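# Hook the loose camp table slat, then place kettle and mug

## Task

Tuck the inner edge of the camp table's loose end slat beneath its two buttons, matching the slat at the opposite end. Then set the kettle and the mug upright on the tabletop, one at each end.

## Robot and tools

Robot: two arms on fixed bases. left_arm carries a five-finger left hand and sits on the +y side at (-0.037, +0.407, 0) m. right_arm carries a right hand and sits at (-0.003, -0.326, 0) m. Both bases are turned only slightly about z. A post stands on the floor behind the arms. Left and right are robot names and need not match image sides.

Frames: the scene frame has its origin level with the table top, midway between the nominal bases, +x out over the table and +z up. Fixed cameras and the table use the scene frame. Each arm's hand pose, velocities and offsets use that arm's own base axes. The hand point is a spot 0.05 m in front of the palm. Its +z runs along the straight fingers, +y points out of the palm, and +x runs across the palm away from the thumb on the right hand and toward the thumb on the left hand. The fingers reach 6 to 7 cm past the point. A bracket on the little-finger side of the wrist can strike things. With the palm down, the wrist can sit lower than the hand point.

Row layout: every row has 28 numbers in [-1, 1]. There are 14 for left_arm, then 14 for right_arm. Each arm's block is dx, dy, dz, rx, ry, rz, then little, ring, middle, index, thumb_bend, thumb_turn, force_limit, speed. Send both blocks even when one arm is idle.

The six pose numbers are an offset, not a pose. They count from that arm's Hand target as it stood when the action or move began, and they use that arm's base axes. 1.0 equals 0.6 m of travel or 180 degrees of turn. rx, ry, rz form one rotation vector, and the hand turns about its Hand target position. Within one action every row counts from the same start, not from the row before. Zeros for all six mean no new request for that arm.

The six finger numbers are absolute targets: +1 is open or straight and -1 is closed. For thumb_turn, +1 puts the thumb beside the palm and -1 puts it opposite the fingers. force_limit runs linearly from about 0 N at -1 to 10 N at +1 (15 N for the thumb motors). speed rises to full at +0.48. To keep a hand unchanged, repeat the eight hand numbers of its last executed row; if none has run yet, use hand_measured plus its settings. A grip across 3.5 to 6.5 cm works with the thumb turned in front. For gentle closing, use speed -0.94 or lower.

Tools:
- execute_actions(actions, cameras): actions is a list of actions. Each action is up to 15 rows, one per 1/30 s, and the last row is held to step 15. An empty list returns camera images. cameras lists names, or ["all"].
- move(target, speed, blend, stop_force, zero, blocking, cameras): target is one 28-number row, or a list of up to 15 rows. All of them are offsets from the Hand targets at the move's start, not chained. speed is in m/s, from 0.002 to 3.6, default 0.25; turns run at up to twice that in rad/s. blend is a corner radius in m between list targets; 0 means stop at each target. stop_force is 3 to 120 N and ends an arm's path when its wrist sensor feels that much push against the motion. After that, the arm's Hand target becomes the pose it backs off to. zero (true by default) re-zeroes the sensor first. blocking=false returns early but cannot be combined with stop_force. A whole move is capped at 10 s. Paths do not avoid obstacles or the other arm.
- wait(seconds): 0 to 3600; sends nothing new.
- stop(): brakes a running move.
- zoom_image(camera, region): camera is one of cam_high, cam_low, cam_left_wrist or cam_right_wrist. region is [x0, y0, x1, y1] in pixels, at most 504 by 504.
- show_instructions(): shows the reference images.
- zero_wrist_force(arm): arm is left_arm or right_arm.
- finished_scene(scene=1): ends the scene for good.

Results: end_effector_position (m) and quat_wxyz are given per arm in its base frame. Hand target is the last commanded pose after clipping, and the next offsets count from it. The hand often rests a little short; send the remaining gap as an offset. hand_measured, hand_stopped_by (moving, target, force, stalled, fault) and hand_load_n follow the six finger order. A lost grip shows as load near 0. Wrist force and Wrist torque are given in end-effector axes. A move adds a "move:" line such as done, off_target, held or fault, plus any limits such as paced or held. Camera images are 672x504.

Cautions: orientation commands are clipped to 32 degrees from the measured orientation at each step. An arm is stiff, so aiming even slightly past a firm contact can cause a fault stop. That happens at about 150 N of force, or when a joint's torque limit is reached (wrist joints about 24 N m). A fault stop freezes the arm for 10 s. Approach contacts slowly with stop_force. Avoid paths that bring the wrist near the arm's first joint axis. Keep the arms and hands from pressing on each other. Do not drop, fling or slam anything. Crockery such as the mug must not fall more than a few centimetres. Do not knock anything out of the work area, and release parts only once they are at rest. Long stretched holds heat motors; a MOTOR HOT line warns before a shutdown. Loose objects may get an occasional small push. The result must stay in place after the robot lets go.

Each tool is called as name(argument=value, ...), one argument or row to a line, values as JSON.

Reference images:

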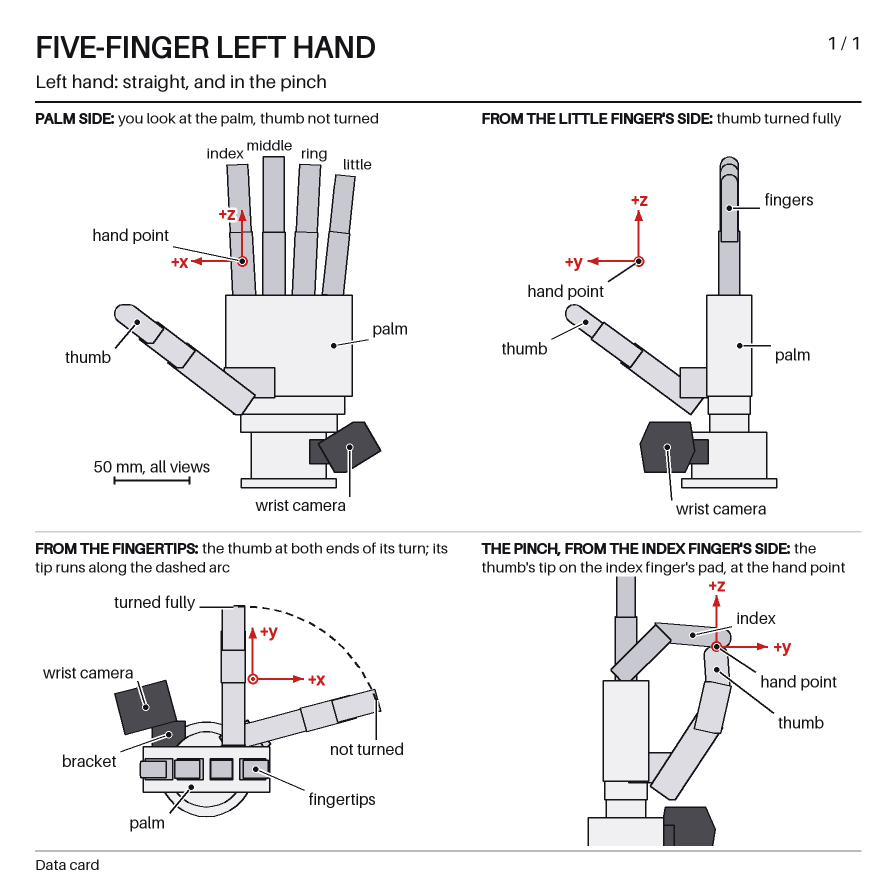

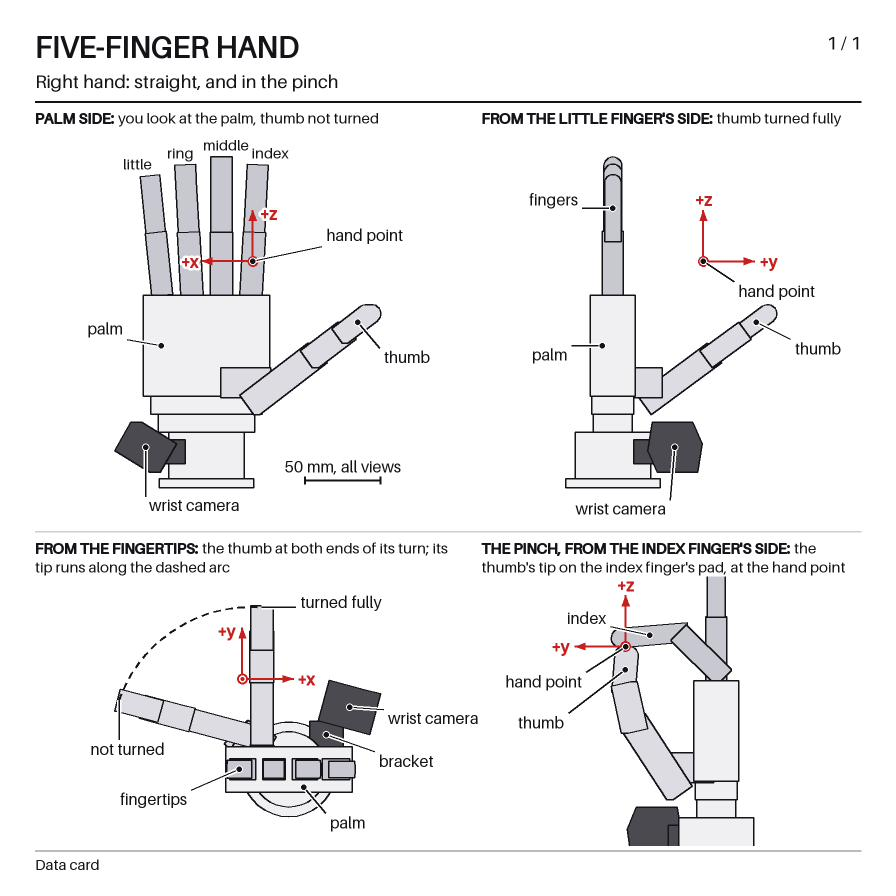

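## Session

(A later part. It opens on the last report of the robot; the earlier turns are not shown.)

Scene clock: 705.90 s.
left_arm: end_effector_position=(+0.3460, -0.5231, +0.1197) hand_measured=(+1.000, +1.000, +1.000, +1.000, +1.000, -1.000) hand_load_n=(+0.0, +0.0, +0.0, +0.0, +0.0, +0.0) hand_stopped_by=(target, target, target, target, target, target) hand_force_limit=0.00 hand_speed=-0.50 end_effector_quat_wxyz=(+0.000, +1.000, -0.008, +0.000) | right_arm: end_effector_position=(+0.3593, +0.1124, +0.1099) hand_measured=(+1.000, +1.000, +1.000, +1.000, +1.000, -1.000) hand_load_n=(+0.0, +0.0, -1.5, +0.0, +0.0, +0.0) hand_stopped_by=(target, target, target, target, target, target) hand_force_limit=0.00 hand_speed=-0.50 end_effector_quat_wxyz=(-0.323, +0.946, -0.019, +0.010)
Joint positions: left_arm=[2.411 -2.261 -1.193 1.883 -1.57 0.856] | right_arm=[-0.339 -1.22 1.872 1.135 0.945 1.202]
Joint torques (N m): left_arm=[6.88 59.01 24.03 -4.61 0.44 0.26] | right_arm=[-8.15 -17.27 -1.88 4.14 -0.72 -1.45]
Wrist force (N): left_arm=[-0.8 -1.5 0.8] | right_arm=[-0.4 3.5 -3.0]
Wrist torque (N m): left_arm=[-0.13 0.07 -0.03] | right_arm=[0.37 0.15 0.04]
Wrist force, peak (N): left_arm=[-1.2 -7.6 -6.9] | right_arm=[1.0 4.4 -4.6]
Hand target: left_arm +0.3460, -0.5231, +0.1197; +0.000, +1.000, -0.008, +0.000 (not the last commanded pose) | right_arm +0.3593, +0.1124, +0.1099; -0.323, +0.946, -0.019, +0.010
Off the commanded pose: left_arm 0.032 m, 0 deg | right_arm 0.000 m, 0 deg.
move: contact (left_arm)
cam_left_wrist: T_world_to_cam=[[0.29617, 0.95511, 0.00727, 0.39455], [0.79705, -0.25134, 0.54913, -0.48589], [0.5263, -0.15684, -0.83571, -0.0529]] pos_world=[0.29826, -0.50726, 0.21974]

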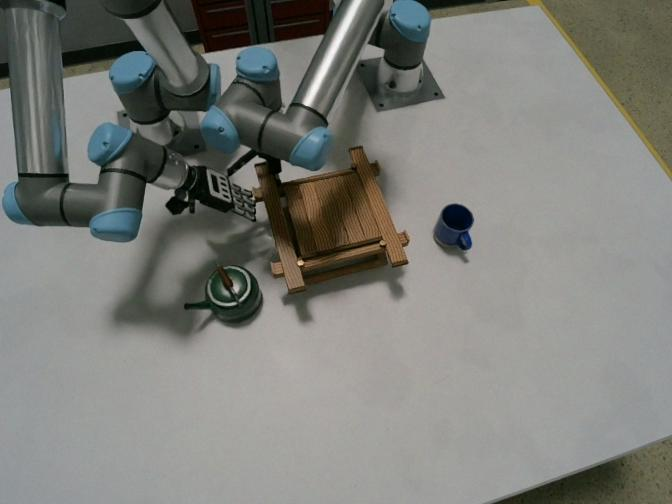

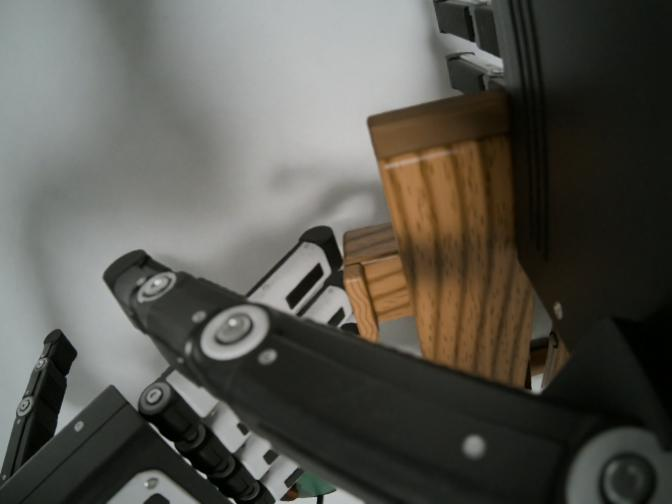

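move(
  target=[
    [0,0,-0.05,0,0,0, 1,1,1,1,1,-1,0,-0.5, 0,0,0,0,0,0, 1,1,1,1,1,-1,0,-0.5],
  ],
  speed=0.008,
  stop_force=12,
  cameras=["cam_high","cam_left_wrist","cam_low"],
)

zoom_image(
  camera="cam_high",
  region=[200, 120, 330, 220],
)

zoom_image(
  camera="cam_left_wrist",
  region=[360, 50, 600, 400],
)

zoom_image(
  camera="cam_low",
  region=[365, 245, 485, 300],
)

Scene clock: 714.17 s.
left_arm: end_effector_position=(+0.3460, -0.5231, +0.1006) hand_measured=(+1.000, +1.000, +1.000, +1.000, +1.000, -1.000) hand_load_n=(+0.0, +0.0, +0.0, +0.0, +0.0, +0.0) hand_stopped_by=(target, target, target, target, target, target) hand_force_limit=0.00 hand_speed=-0.50 end_effector_quat_wxyz=(+0.000, +1.000, -0.008, +0.000) | right_arm: end_effector_position=(+0.3593, +0.1124, +0.1099) hand_measured=(+1.000, +1.000, +1.000, +1.000, +1.000, -1.000) hand_load_n=(+0.0, +0.0, -2.5, +0.0, +0.0, +0.0) hand_stopped_by=(target, target, target, target, target, target) hand_force_limit=0.00 hand_speed=-0.50 end_effector_quat_wxyz=(-0.323, +0.946, -0.019, +0.010)
Joint positions: left_arm=[2.411 -2.276 -1.217 1.923 -1.57 0.856] | right_arm=[-0.339 -1.22 1.872 1.135 0.945 1.202]
Joint torques (N m): left_arm=[5.34 51.88 21.5 -2.98 0 1.45] | right_arm=[-6.34 -17.2 -1.2 3.78 -0.92 -1.37]
Wrist force (N): left_arm=[-1.4 -5.5 -11.9] | right_arm=[-0.7 4.6 -1.4]
Wrist torque (N m): left_arm=[0.32 -0.02 -0.03] | right_arm=[0.33 0.14 0.04]
Wrist force, peak (N): left_arm=[-2.6 -3.4 -17.4] | right_arm=[0.3 4.1 -3.8]
Hand target: left_arm +0.3460, -0.5231, +0.1006; +0.000, +1.000, -0.008, +0.000 (not the last commanded pose) | right_arm +0.3593, +0.1124, +0.1099; -0.323, +0.946, -0.019, +0.010
Off the commanded pose: left_arm 0.011 m, 0 deg | right_arm 0.000 m, 0 deg.
move: contact (left_arm)
cam_left_wrist: T_world_to_cam=[[0.29615, 0.95512, 0.00713, 0.39473], [0.79707, -0.25124, 0.54915, -0.47536], [0.52629, -0.15694, -0.83569, -0.06891]] pos_world=[0.29826, -0.50726, 0.20064]
Images, in order (width x height): cam_high 672x504, cam_low 672x504, cam_left_wrist 672x504.

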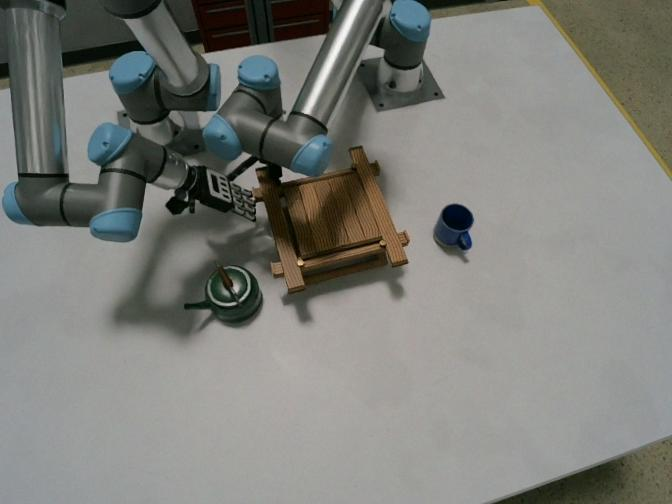

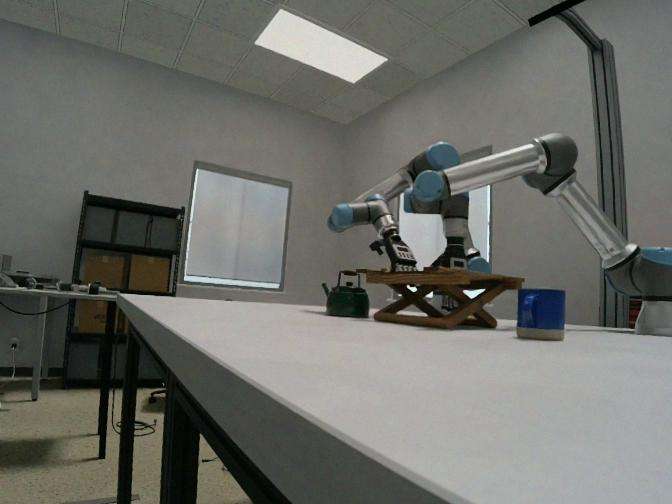

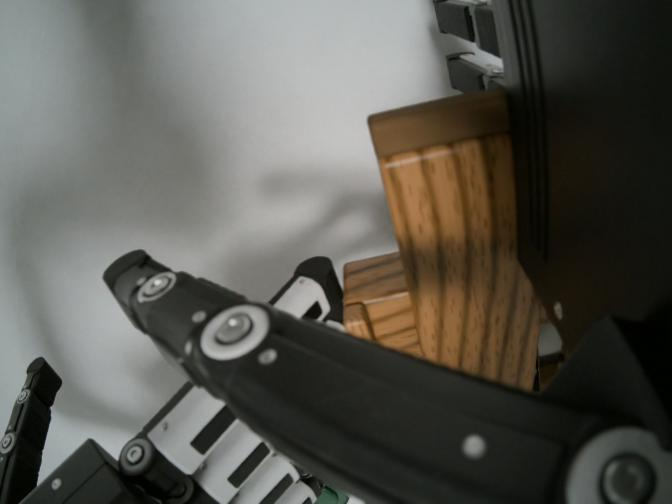

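Scaled by 3.877 from the camera's image (finer frame: 960x720).

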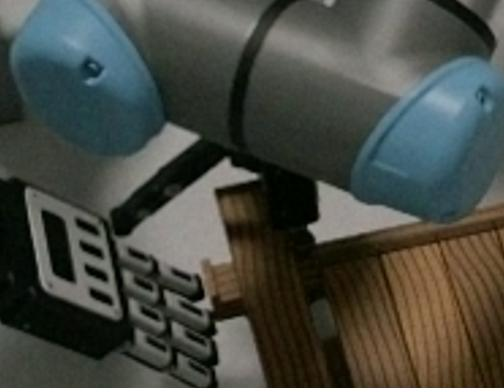

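Scaled by 1.440 from the camera's image (finer frame: 960x720).

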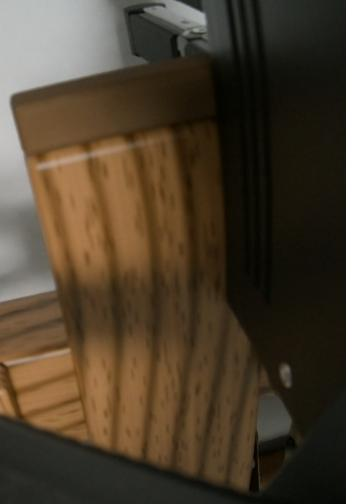

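Scaled by 4.200 from the camera's image (finer frame: 960x720).

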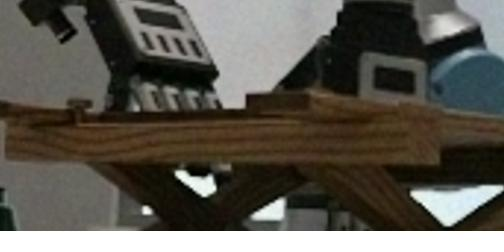

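move(
  target=[
    [0,0.013,0.0,0,0,0, 1,1,1,1,1,-1,0,-0.5, 0,0,0,0,0,0, 1,1,1,1,1,-1,0,-0.5],
  ],
  speed=0.01,
  cameras=["cam_high","cam_left_wrist"],
)

zoom_image(
  camera="cam_high",
  region=[230, 140, 310, 220],
)

zoom_image(
  camera="cam_left_wrist",
  region=[360, 50, 600, 400],
)

Scene clock: 719.53 s.
left_arm: end_effector_position=(+0.3460, -0.5154, +0.1006) hand_measured=(+1.000, +1.000, +1.000, +1.000, +1.000, -1.000) hand_load_n=(-0.5, +0.0, +0.0, +0.0, +0.0, +0.0) hand_stopped_by=(target, target, target, target, target, target) hand_force_limit=0.00 hand_speed=-0.50 end_effector_quat_wxyz=(+0.000, +1.000, -0.008, +0.000) | right_arm: end_effector_position=(+0.3593, +0.1124, +0.1099) hand_measured=(+1.000, +1.000, +1.000, +1.000, +1.000, -1.000) hand_load_n=(+0.0, +0.0, -2.0, +0.0, +0.0, +0.0) hand_stopped_by=(target, target, target, target, target, target) hand_force_limit=0.00 hand_speed=-0.50 end_effector_quat_wxyz=(-0.323, +0.946, -0.019, +0.010)
Joint positions: left_arm=[2.422 -2.261 -1.244 1.934 -1.57 0.866] | right_arm=[-0.339 -1.22 1.872 1.135 0.945 1.202]
Joint torques (N m): left_arm=[9.57 52.01 -0.63 0.09 -1.06 1.87] | right_arm=[-3.97 -16.49 -1.22 4.03 -0.7 -1.6]
Wrist force (N): left_arm=[0.1 4.4 -12.1] | right_arm=[-1.5 4.0 -1.1]
Wrist torque (N m): left_arm=[0.77 -0.04 -0.16] | right_arm=[0.30 0.14 -0.01]
Wrist force, peak (N): left_arm=[0.5 5.1 -12.5] | right_arm=[-0.5 4.8 -1.4]
Hand target: left_arm +0.3460, -0.5153, +0.1006; +0.000, +1.000, -0.008, +0.000 | right_arm +0.3593, +0.1124, +0.1099; -0.323, +0.946, -0.019, +0.010
Off the commanded pose: left_arm 0.000 m, 0 deg | right_arm 0.000 m, 0 deg.
move: done
cam_left_wrist: T_world_to_cam=[[0.29609, 0.95513, 0.00721, 0.38738], [0.79708, -0.25124, 0.54913, -0.47343], [0.5263, -0.15684, -0.83571, -0.06765]] pos_world=[0.29826, -0.49956, 0.20064]

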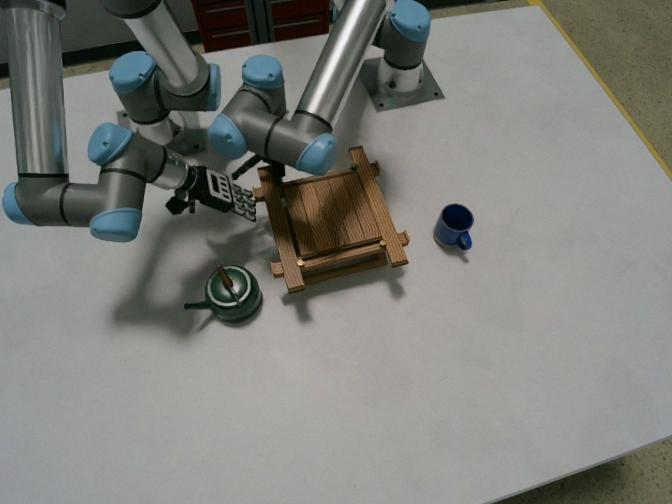

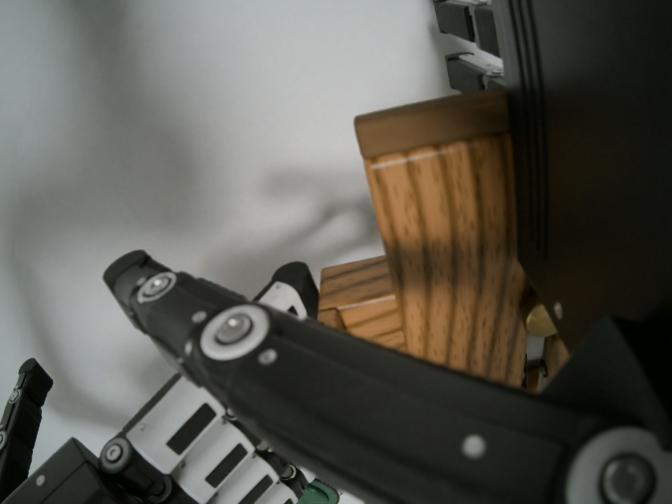

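Scaled by 6.300 from the camera's image (finer frame: 960x720).

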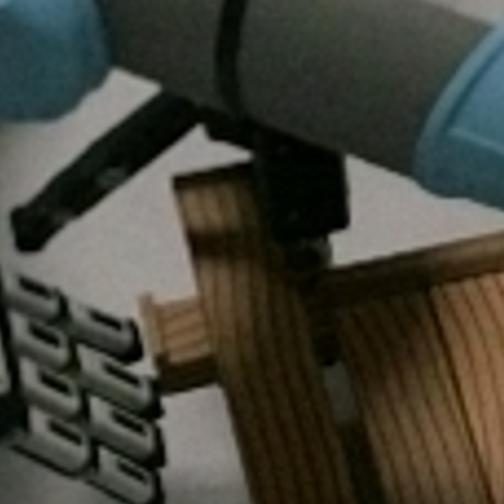

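Scaled by 1.440 from the camera's image (finer frame: 960x720).

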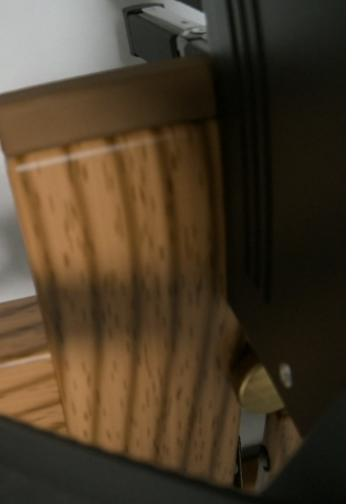

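move(
  target=[
    [0,0.002,0.005,0,0,0, 1,1,1,1,1,-1,0,-0.5, 0,0,0,0,0,0, 1,1,1,1,1,-1,0,-0.5],
    [0,0.017,0.01,0,0,0, 1,1,1,1,1,-1,0,-0.5, 0,0,0,0,0,0, 1,1,1,1,1,-1,0,-0.5],
    [0,0.017,0.18,0,0,0, 1,1,1,1,1,-1,0,-0.5, 0,-0.03,0,0,0,0, 1,1,1,1,1,-1,0,-0.5],
  ],
  speed=[0.01,0.02,0.08],
  cameras=["cam_high","cam_left_wrist","cam_low"],
)

zoom_image(
  camera="cam_high",
  region=[230, 140, 430, 310],
)

zoom_image(
  camera="cam_left_wrist",
  region=[300, 0, 600, 300],
)

zoom_image(
  camera="cam_low",
  region=[355, 245, 535, 340],
)

Scene clock: 726.83 s.
left_arm: end_effector_position=(+0.3460, -0.5051, +0.2085) hand_measured=(+1.000, +1.000, +1.000, +1.000, +1.000, -1.000) hand_load_n=(+0.0, +0.0, +0.0, +0.0, +0.0, +0.0) hand_stopped_by=(target, target, target, target, target, target) hand_force_limit=0.00 hand_speed=-0.50 end_effector_quat_wxyz=(+0.001, +1.000, -0.008, +0.000) | right_arm: end_effector_position=(+0.3593, +0.0945, +0.1099) hand_measured=(+1.000, +1.000, +1.000, +1.000, +1.000, -1.000) hand_load_n=(+0.0, +0.0, -0.5, +0.0, +0.0, +0.0) hand_stopped_by=(target, target, target, target, target, target) hand_force_limit=0.00 hand_speed=-0.50 end_effector_quat_wxyz=(-0.323, +0.946, -0.019, +0.010)
Joint positions: left_arm=[2.436 -2.171 -1.11 1.711 -1.57 0.881] | right_arm=[-0.385 -1.216 1.877 1.159 0.955 1.146]
Joint torques (N m): left_arm=[4.12 56.04 24.01 -4.85 -1.85 1.67] | right_arm=[-14.36 -16.78 -0.95 4.44 0.6 -1.81]
Wrist force (N): left_arm=[-0.8 -0.8 0.2] | right_arm=[-1.0 1.1 -0.2]
Wrist torque (N m): left_arm=[-0.16 0.08 -0.20] | right_arm=[0.16 0.15 0.08]
Wrist force, peak (N): left_arm=[0.1 4.7 -12.1] | right_arm=[-1.9 3.9 -1.3]
Hand target: left_arm +0.3460, -0.5051, +0.2086; +0.000, +1.000, -0.008, +0.000 | right_arm +0.3593, +0.0944, +0.1099; -0.323, +0.946, -0.019, +0.010
Off the commanded pose: left_arm 0.000 m, 0 deg | right_arm 0.000 m, 0 deg.
move: done
cam_left_wrist: T_world_to_cam=[[0.29615, 0.95512, 0.00713, 0.37677], [0.79707, -0.25124, 0.54915, -0.53004], [0.52629, -0.15694, -0.83569, 0.024]] pos_world=[0.29826, -0.48926, 0.30844]
Images, in order (width x height): cam_high 672x504, cam_low 672x504, cam_left_wrist 672x504.

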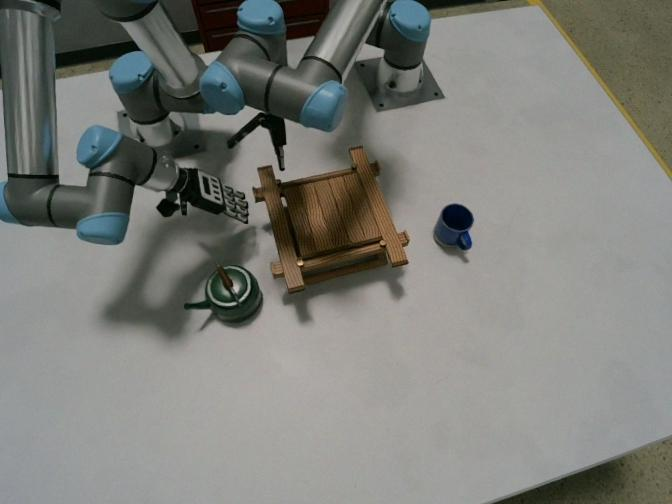

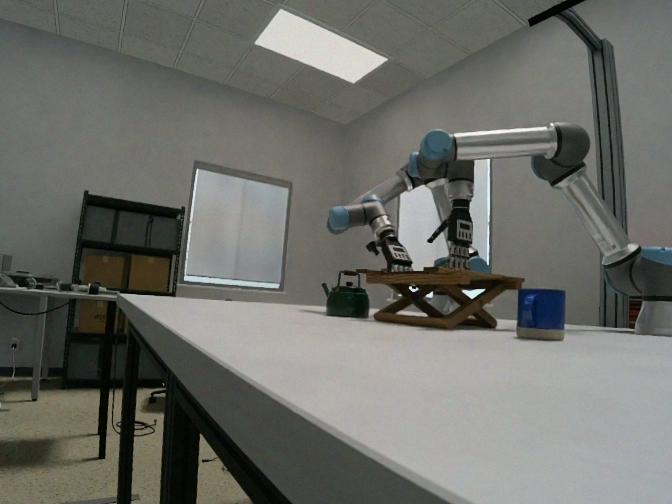

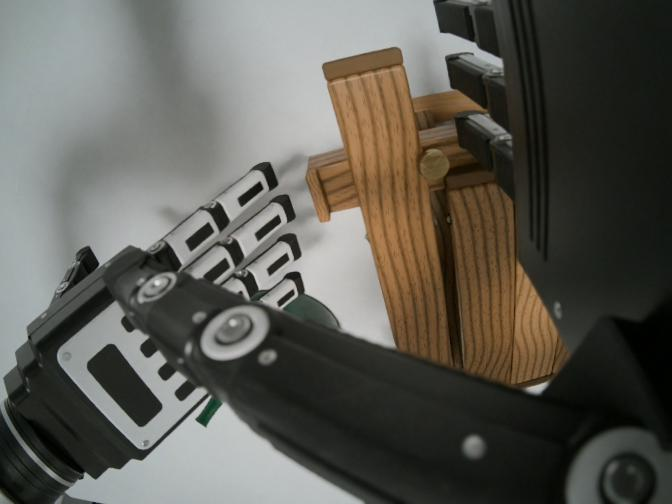

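Scaled by 2.520 from the camera's image (finer frame: 960x720).

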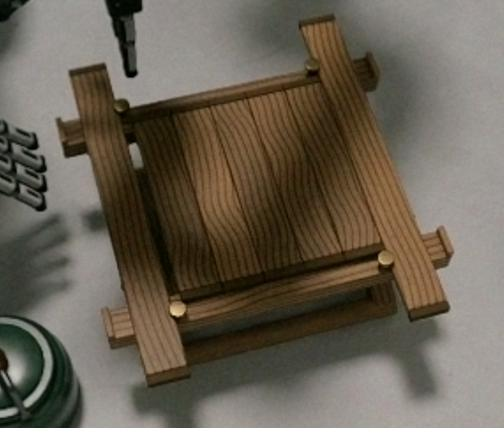

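Scaled by 1.680 from the camera's image (finer frame: 960x720).

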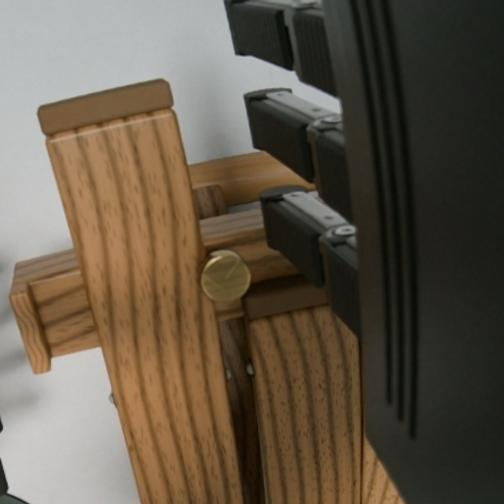

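Scaled by 2.800 from the camera's image (finer frame: 960x720).

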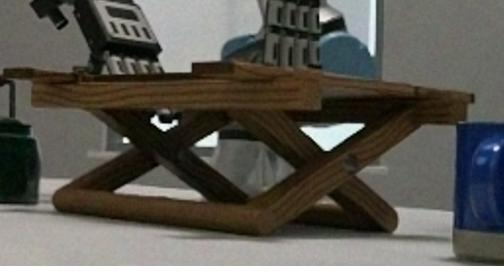

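zoom_image(
  camera="cam_high",
  region=[170, 240, 280, 340],
)

zoom_image(
  camera="cam_low",
  region=[310, 255, 390, 330],
)

zoom_image(
  camera="cam_high",
  region=[410, 180, 500, 270],
)

zoom_image(
  camera="cam_low",
  region=[490, 265, 590, 355],
)

Scaled by 4.582 from the camera's image (finer frame: 960x720).

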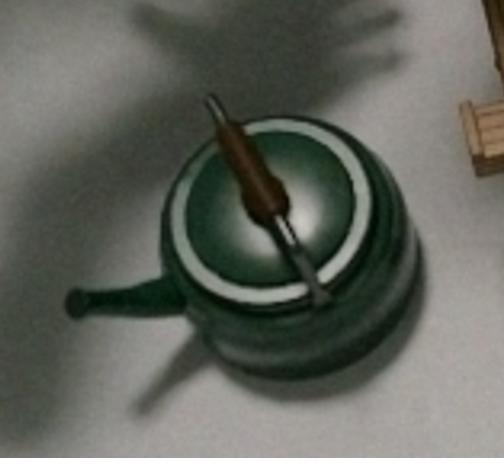

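Scaled by 6.300 from the camera's image (finer frame: 960x720).

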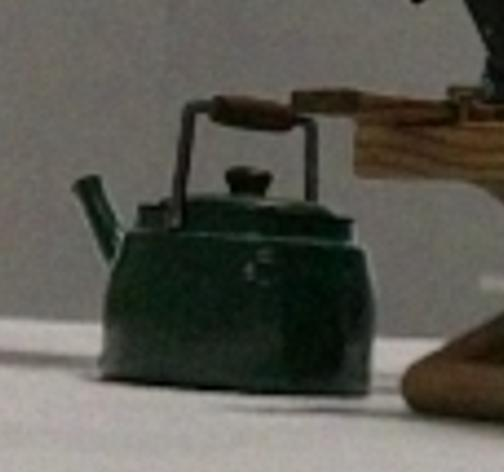

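Scaled by 5.600 from the camera's image (finer frame: 960x720).

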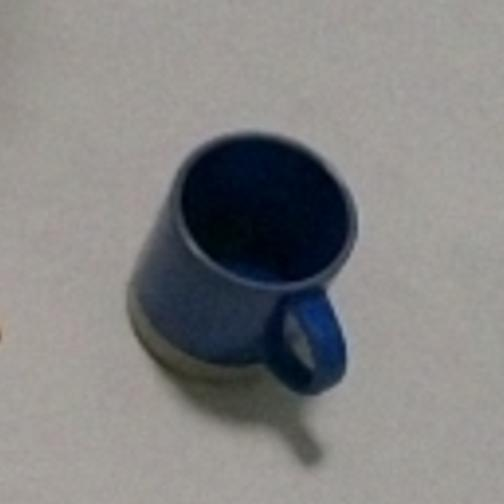

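Scaled by 5.040 from the camera's image (finer frame: 960x720).

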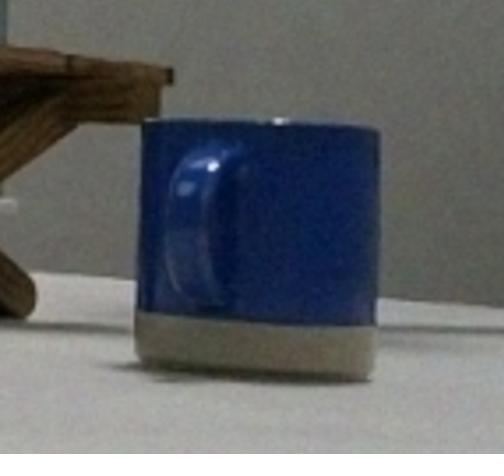

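move(
  target=[
    [0.1,0.2,0.1,0,0,0, 1,1,1,1,1,1,0,-0.5, 0,-0.15,0.1,0,0,0, 1,1,1,1,1,1,0,-0.5],
    [0.386,0.681,0.1,0,0,0, 1,1,1,1,1,1,0,-0.5, 0.1,-0.1,0.25,0.06,0.01,0.06, 1,1,1,1,1,1,0,-0.5],
    [0.386,0.681,0.1,0,0,0, 1,1,1,1,1,1,0,-0.5, 0.297,0.0045,0.2,0.1229,0.0197,0.1165, 1,1,1,1,1,1,0,-0.5],
  ],
  speed=0.2,
  blend=[0.04,0.04,0],
  cameras=["all"],
)

Scene clock: 880.00 s.
left_arm: end_effector_position=(+0.5776, -0.0965, +0.2686) hand_measured=(+1.000, +1.000, +1.000, +1.000, +1.000, +1.000) hand_load_n=(+0.0, +0.0, +0.0, +0.0, +0.0, +0.0) hand_stopped_by=(target, target, target, target, target, target) hand_force_limit=0.00 hand_speed=-0.50 end_effector_quat_wxyz=(+0.000, +1.000, -0.008, +0.000) | right_arm: end_effector_position=(+0.5374, +0.0971, +0.2299) hand_measured=(+1.000, +1.000, +1.000, +1.000, +1.000, +1.000) hand_load_n=(+0.0, +0.0, +0.0, +0.0, +0.0, -0.5) hand_stopped_by=(target, target, target, target, target, target) hand_force_limit=0.00 hand_speed=-0.50 end_effector_quat_wxyz=(-0.493, +0.855, +0.141, -0.082)
Joint positions: left_arm=[3.322 -2.171 -0.956 1.556 -1.57 1.766] | right_arm=[-0.324 -0.751 1.054 2.076 0.811 0.582]
Joint torques (N m): left_arm=[7.94 30.81 24.47 -4.73 -0.36 2.03] | right_arm=[12.42 -33.92 -28.95 4.36 -1.67 -1.52]
Wrist force (N): left_arm=[-0.7 -1.0 0.0] | right_arm=[-0.7 2.1 -0.3]
Wrist torque (N m): left_arm=[-0.17 0.06 -0.18] | right_arm=[0.35 0.10 0.12]
Wrist force, peak (N): left_arm=[-0.2 -1.6 0.2] | right_arm=[0.3 2.5 -0.6]
Hand target: left_arm +0.5776, -0.0965, +0.2686; +0.000, +1.000, -0.008, +0.000 | right_arm +0.5375, +0.0971, +0.2299; -0.493, +0.855, +0.141, -0.082
Off the commanded pose: left_arm 0.000 m, 0 deg | right_arm 0.000 m, 0 deg.
move: done
cam_left_wrist: T_world_to_cam=[[0.29615, 0.95512, 0.00713, -0.08251], [0.79707, -0.25124, 0.54915, -0.64504], [0.52629, -0.15694, -0.83569, 0.01655]] pos_world=[0.52986, -0.08066, 0.36864]
cam_right_wrist: T_world_to_cam=[[0.40907, -0.38505, -0.82728, 0.00217], [-0.62375, -0.77972, 0.05448, 0.40394], [-0.66603, 0.49373, -0.55914, 0.55727]] pos_world=[0.62223, 0.04065, 0.29138]

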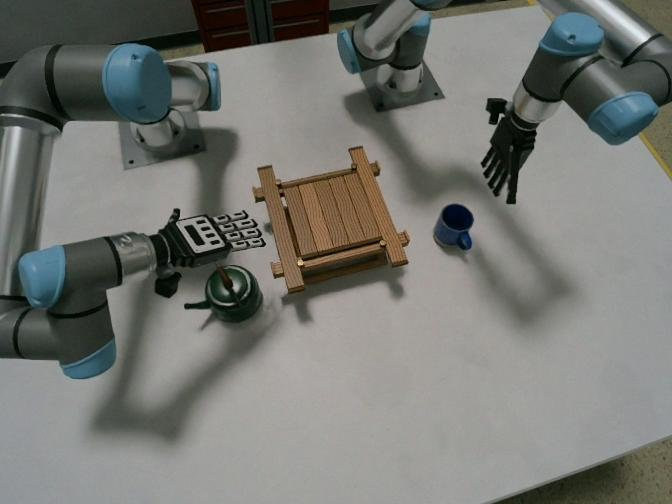

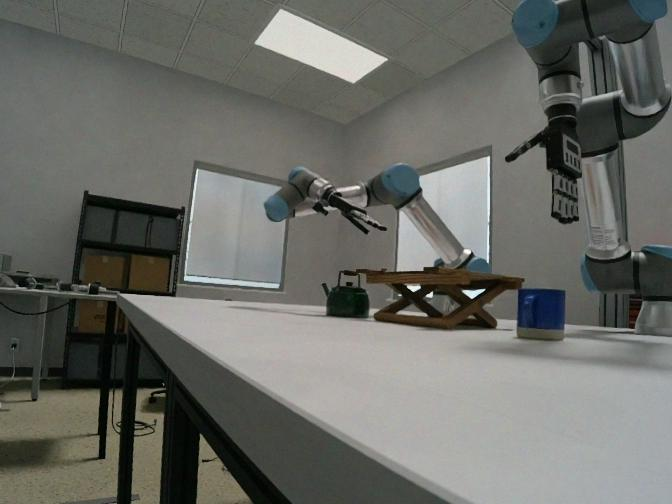

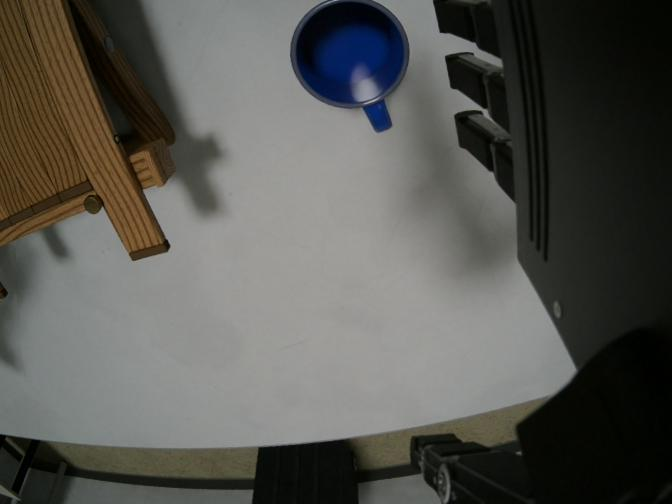

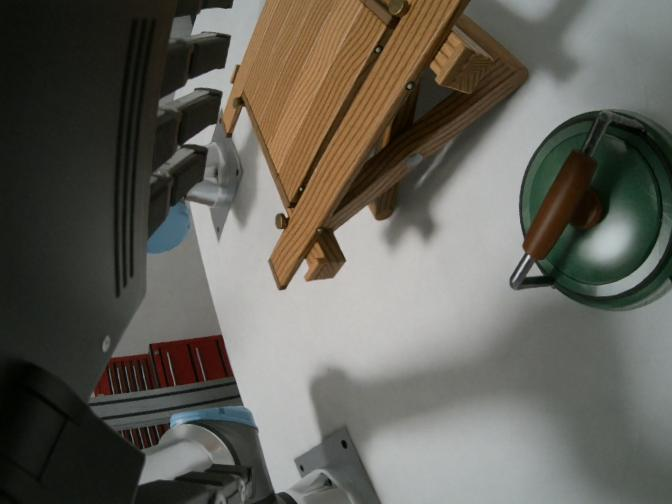

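move(
  target=[0,0,0,0,0,0,1,1,1,1,1,1,0,-0.5,0,0,-0.19,0,0,0,1,1,1,1,1,1,0,-0.5],
  speed=0.1,
  cameras=["all"],
)

Scene clock: 896.93 s.
left_arm: end_effector_position=(+0.5776, -0.0965, +0.2686) hand_measured=(+1.000, +1.000, +1.000, +1.000, +1.000, +1.000) hand_load_n=(+0.0, +0.0, +0.0, +0.0, -0.5, +0.0) hand_stopped_by=(target, target, target, target, target, target) hand_force_limit=0.00 hand_speed=-0.50 end_effector_quat_wxyz=(+0.000, +1.000, -0.008, +0.000) | right_arm: end_effector_position=(+0.5375, +0.0971, +0.1161) hand_measured=(+1.000, +1.000, +1.000, +1.000, +1.000, +1.000) hand_load_n=(+0.0, +0.0, +0.0, +0.0, +0.0, +0.0) hand_stopped_by=(target, target, target, target, target, target) hand_force_limit=0.00 hand_speed=-0.50 end_effector_quat_wxyz=(-0.493, +0.855, +0.141, -0.082)
Joint positions: left_arm=[3.322 -2.171 -0.956 1.556 -1.57 1.766] | right_arm=[-0.323 -0.631 1.143 1.868 0.811 0.582]
Joint torques (N m): left_arm=[7.85 30.72 24.38 -4.71 -1.91 1.87] | right_arm=[-8.02 -36.37 -3.38 0.65 -1.94 1.73]
Wrist force (N): left_arm=[-0.6 -1.0 0.2] | right_arm=[-0.7 2.2 -0.5]
Wrist torque (N m): left_arm=[-0.17 0.06 -0.17] | right_arm=[0.36 0.11 0.11]
Wrist force, peak (N): left_arm=[-0.6 -1.3 0.1] | right_arm=[-0.5 2.7 -0.6]
Hand target: left_arm +0.5776, -0.0965, +0.2686; +0.000, +1.000, -0.008, +0.000 | right_arm +0.5375, +0.0971, +0.1159; -0.493, +0.855, +0.141, -0.082
Off the commanded pose: left_arm 0.000 m, 0 deg | right_arm 0.000 m, 0 deg.
move: done
cam_left_wrist: T_world_to_cam=[[0.29615, 0.95512, 0.00713, -0.08251], [0.79707, -0.25124, 0.54915, -0.64504], [0.52629, -0.15694, -0.83569, 0.01655]] pos_world=[0.52986, -0.08066, 0.36864]
cam_right_wrist: T_world_to_cam=[[0.40909, -0.38492, -0.82734, -0.09187], [-0.62361, -0.77984, 0.05446, 0.41013], [-0.66615, 0.49366, -0.55906, 0.49372]] pos_world=[0.62223, 0.04075, 0.17768]

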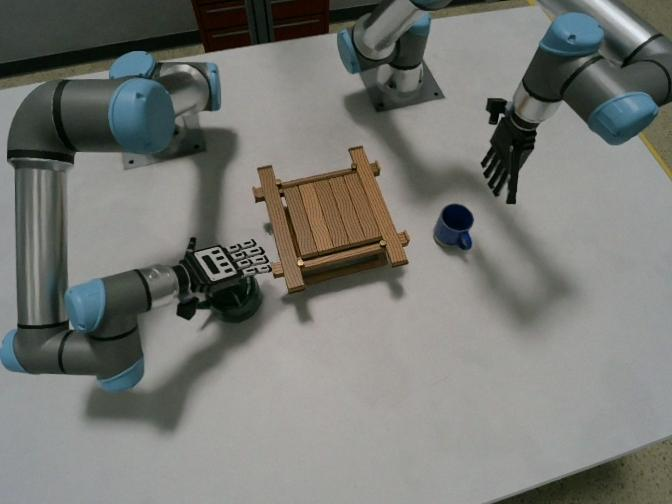

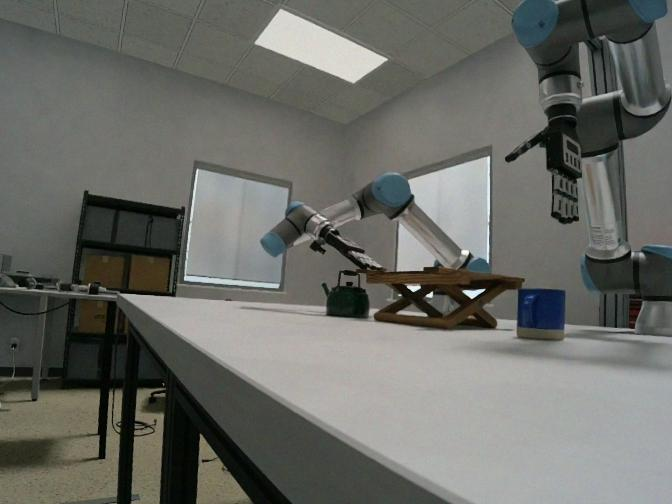

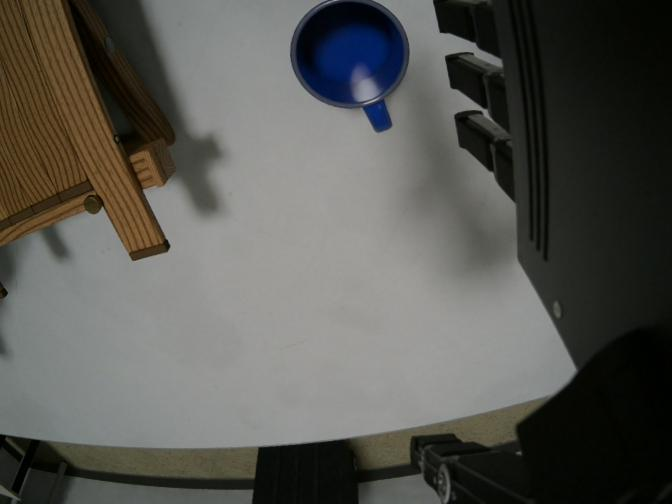

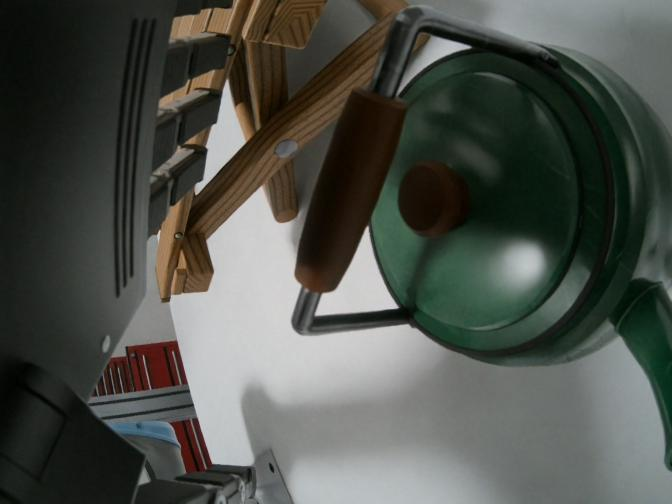

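zoom_image(
  camera="cam_high",
  region=[160, 200, 330, 330],
)

zoom_image(
  camera="cam_low",
  region=[300, 180, 550, 350],
)

zoom_image(
  camera="cam_right_wrist",
  region=[120, 0, 460, 340],
)

Scaled by 2.965 from the camera's image (finer frame: 960x720).

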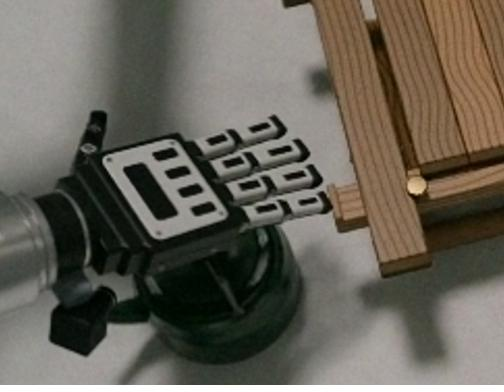

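Scaled by 2.016 from the camera's image (finer frame: 960x720).

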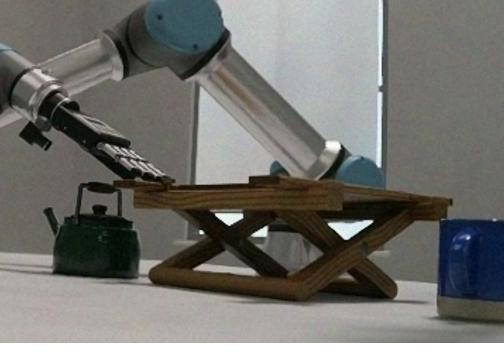

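Scaled by 1.482 from the camera's image (finer frame: 960x720).

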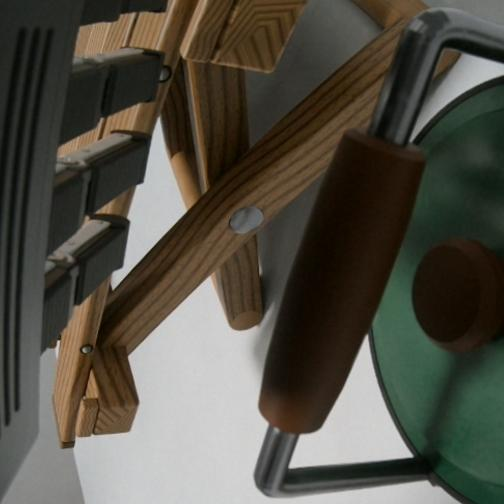

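move(
  target=[0,0,0,0,0,0,1,1,1,1,1,1,0,-0.5,0,0,0,0,0,0,0.4,0.1,1,0.1,1,1,-0.5,-0.5],
  speed=0.1,
  cameras=["cam_high","cam_right_wrist","cam_low"],
)

zoom_image(
  camera="cam_high",
  region=[160, 200, 330, 330],
)

Scene clock: 941.80 s.
left_arm: end_effector_position=(+0.5776, -0.0965, +0.2686) hand_measured=(+1.000, +1.000, +1.000, +1.000, +1.000, +1.000) hand_load_n=(+0.0, +0.0, +0.0, +0.0, +0.0, +0.0) hand_stopped_by=(target, target, target, target, target, target) hand_force_limit=0.00 hand_speed=-0.50 end_effector_quat_wxyz=(+0.000, +1.000, -0.008, +0.000) | right_arm: end_effector_position=(+0.5375, +0.0971, +0.1159) hand_measured=(+1.000, +0.100, +1.000, +0.100, +1.000, +1.000) hand_load_n=(+0.0, +0.0, +0.0, +0.0, -0.5, +0.0) hand_stopped_by=(fault, target, target, target, target, target) hand_force_limit=-0.50 hand_speed=-0.50 end_effector_quat_wxyz=(-0.493, +0.855, +0.141, -0.082)
Joint positions: left_arm=[3.322 -2.171 -0.956 1.556 -1.57 1.766] | right_arm=[-0.323 -0.631 1.143 1.868 0.811 0.582]
Joint torques (N m): left_arm=[7.6 29.97 24.12 -4.7 -1.77 2.04] | right_arm=[-7.65 -38.57 -3.32 1.23 -1.96 1.75]
Wrist force (N): left_arm=[-0.3 -1.0 0.2] | right_arm=[-0.5 2.2 -0.7]
Wrist torque (N m): left_arm=[-0.18 0.01 -0.15] | right_arm=[0.37 0.10 0.11]
Wrist force, peak (N): left_arm=[-0.5 -1.3 0.1] | right_arm=[-0.5 2.4 -0.7]
Hand target: left_arm +0.5776, -0.0965, +0.2686; +0.000, +1.000, -0.008, +0.000 | right_arm +0.5375, +0.0971, +0.1159; -0.493, +0.855, +0.141, -0.082
Off the commanded pose: left_arm 0.000 m, 0 deg | right_arm 0.000 m, 0 deg.
move: done
cam_right_wrist: T_world_to_cam=[[0.40906, -0.38495, -0.82734, -0.09218], [-0.62362, -0.77982, 0.0545, 0.41013], [-0.66615, 0.49365, -0.55906, 0.49367]] pos_world=[0.62233, 0.04065, 0.17738]
Images, in order (width x height): cam_high 672x504, cam_low 672x504, cam_right_wrist 672x504.

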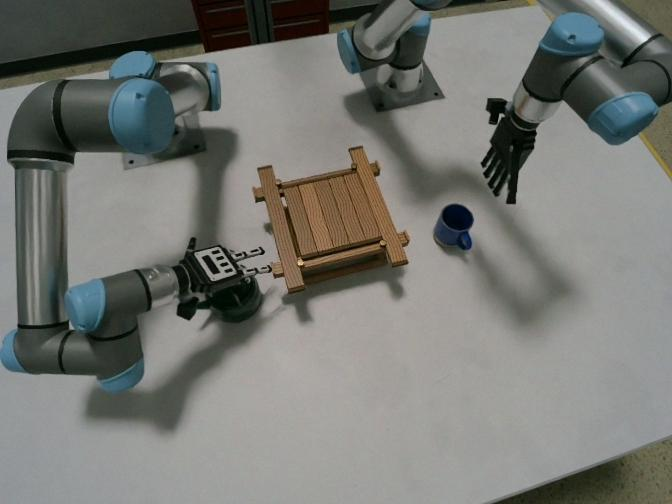

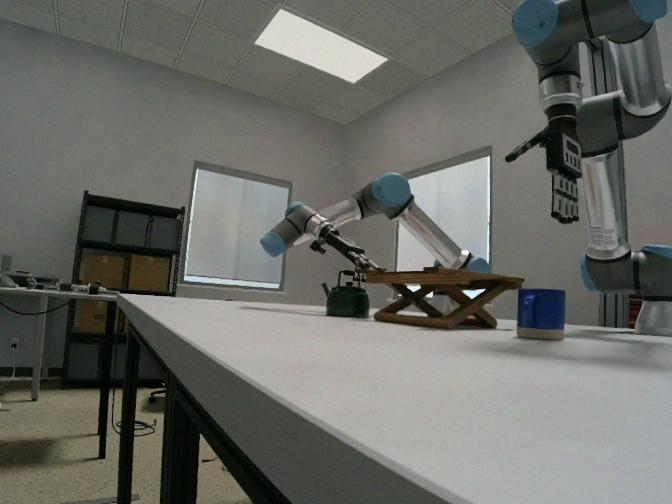

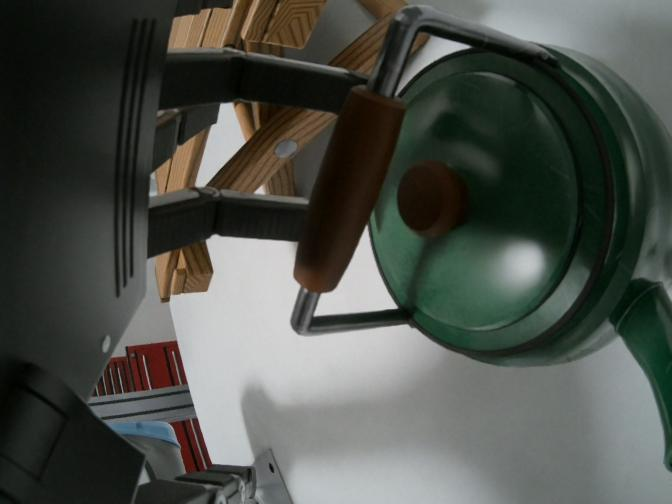

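Scaled by 2.965 from the camera's image (finer frame: 960x720).

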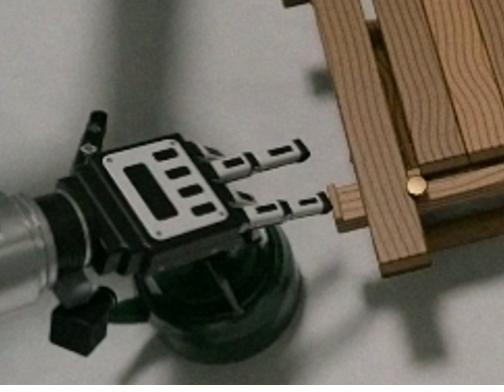

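move(
  target=[
    [0,0,0,0,0,0,1,1,1,1,1,1,0,-0.5,0.00467,-0.00633,0,0,0,0,1,0.1,1,0.1,1,1,-0.5,-0.5],
    [0,0,0,0,0,0,1,1,1,1,1,1,0,-0.5,0.00467,-0.00633,-0.0398,0,0,0,1,0.1,1,0.1,1,1,-0.5,-0.5],
  ],
  speed=0.04,
  stop_force=6,
  cameras=["cam_right_wrist"],
)

Scene clock: 962.70 s.
left_arm: end_effector_position=(+0.5776, -0.0965, +0.2686) hand_measured=(+1.000, +1.000, +1.000, +1.000, +1.000, +1.000) hand_load_n=(+0.0, +0.0, +0.0, +0.0, +0.0, +0.0) hand_stopped_by=(target, target, target, target, target, target) hand_force_limit=0.00 hand_speed=-0.50 end_effector_quat_wxyz=(+0.000, +1.000, -0.008, +0.000) | right_arm: end_effector_position=(+0.5403, +0.0934, +0.1010) hand_measured=(+1.000, +0.100, +1.000, +0.100, +1.000, +1.000) hand_load_n=(+0.0, +0.0, +0.0, +0.0, +0.0, +0.0) hand_stopped_by=(fault, target, target, target, target, target) hand_force_limit=-0.50 hand_speed=-0.50 end_effector_quat_wxyz=(-0.493, +0.855, +0.141, -0.082)
Joint positions: left_arm=[3.322 -2.171 -0.956 1.556 -1.57 1.766] | right_arm=[-0.328 -0.605 1.134 1.853 0.814 0.578]
Joint torques (N m): left_arm=[7.31 30.84 24.41 -4.63 -1.96 1.87] | right_arm=[-6.78 -55.45 -27.85 3.95 -0.54 -0.89]
Wrist force (N): left_arm=[-0.5 -0.9 0.2] | right_arm=[-0.3 0.0 -1.5]
Wrist torque (N m): left_arm=[-0.16 0.04 -0.17] | right_arm=[0.39 0.14 0.08]
Wrist force, peak (N): left_arm=[-0.6 -1.3 0.0] | right_arm=[-4.2 -41.4 -22.0]
Hand target: left_arm +0.5776, -0.0965, +0.2686; +0.000, +1.000, -0.008, +0.000 | right_arm +0.5403, +0.0934, +0.1010; -0.493, +0.855, +0.141, -0.082 (not the last commanded pose)
Off the commanded pose: left_arm 0.000 m, 0 deg | right_arm 0.009 m, 0 deg.
move: contact (right_arm); path passed 1 of 2 targets
cam_right_wrist: T_world_to_cam=[[0.40922, -0.38491, -0.82727, -0.10706], [-0.62362, -0.77983, 0.05436, 0.40976], [-0.66606, 0.49366, -0.55916, 0.48898]] pos_world=[0.62503, 0.03695, 0.16258]

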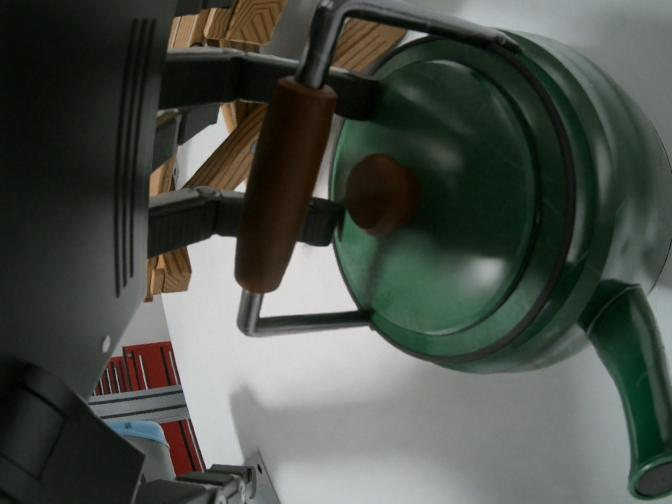

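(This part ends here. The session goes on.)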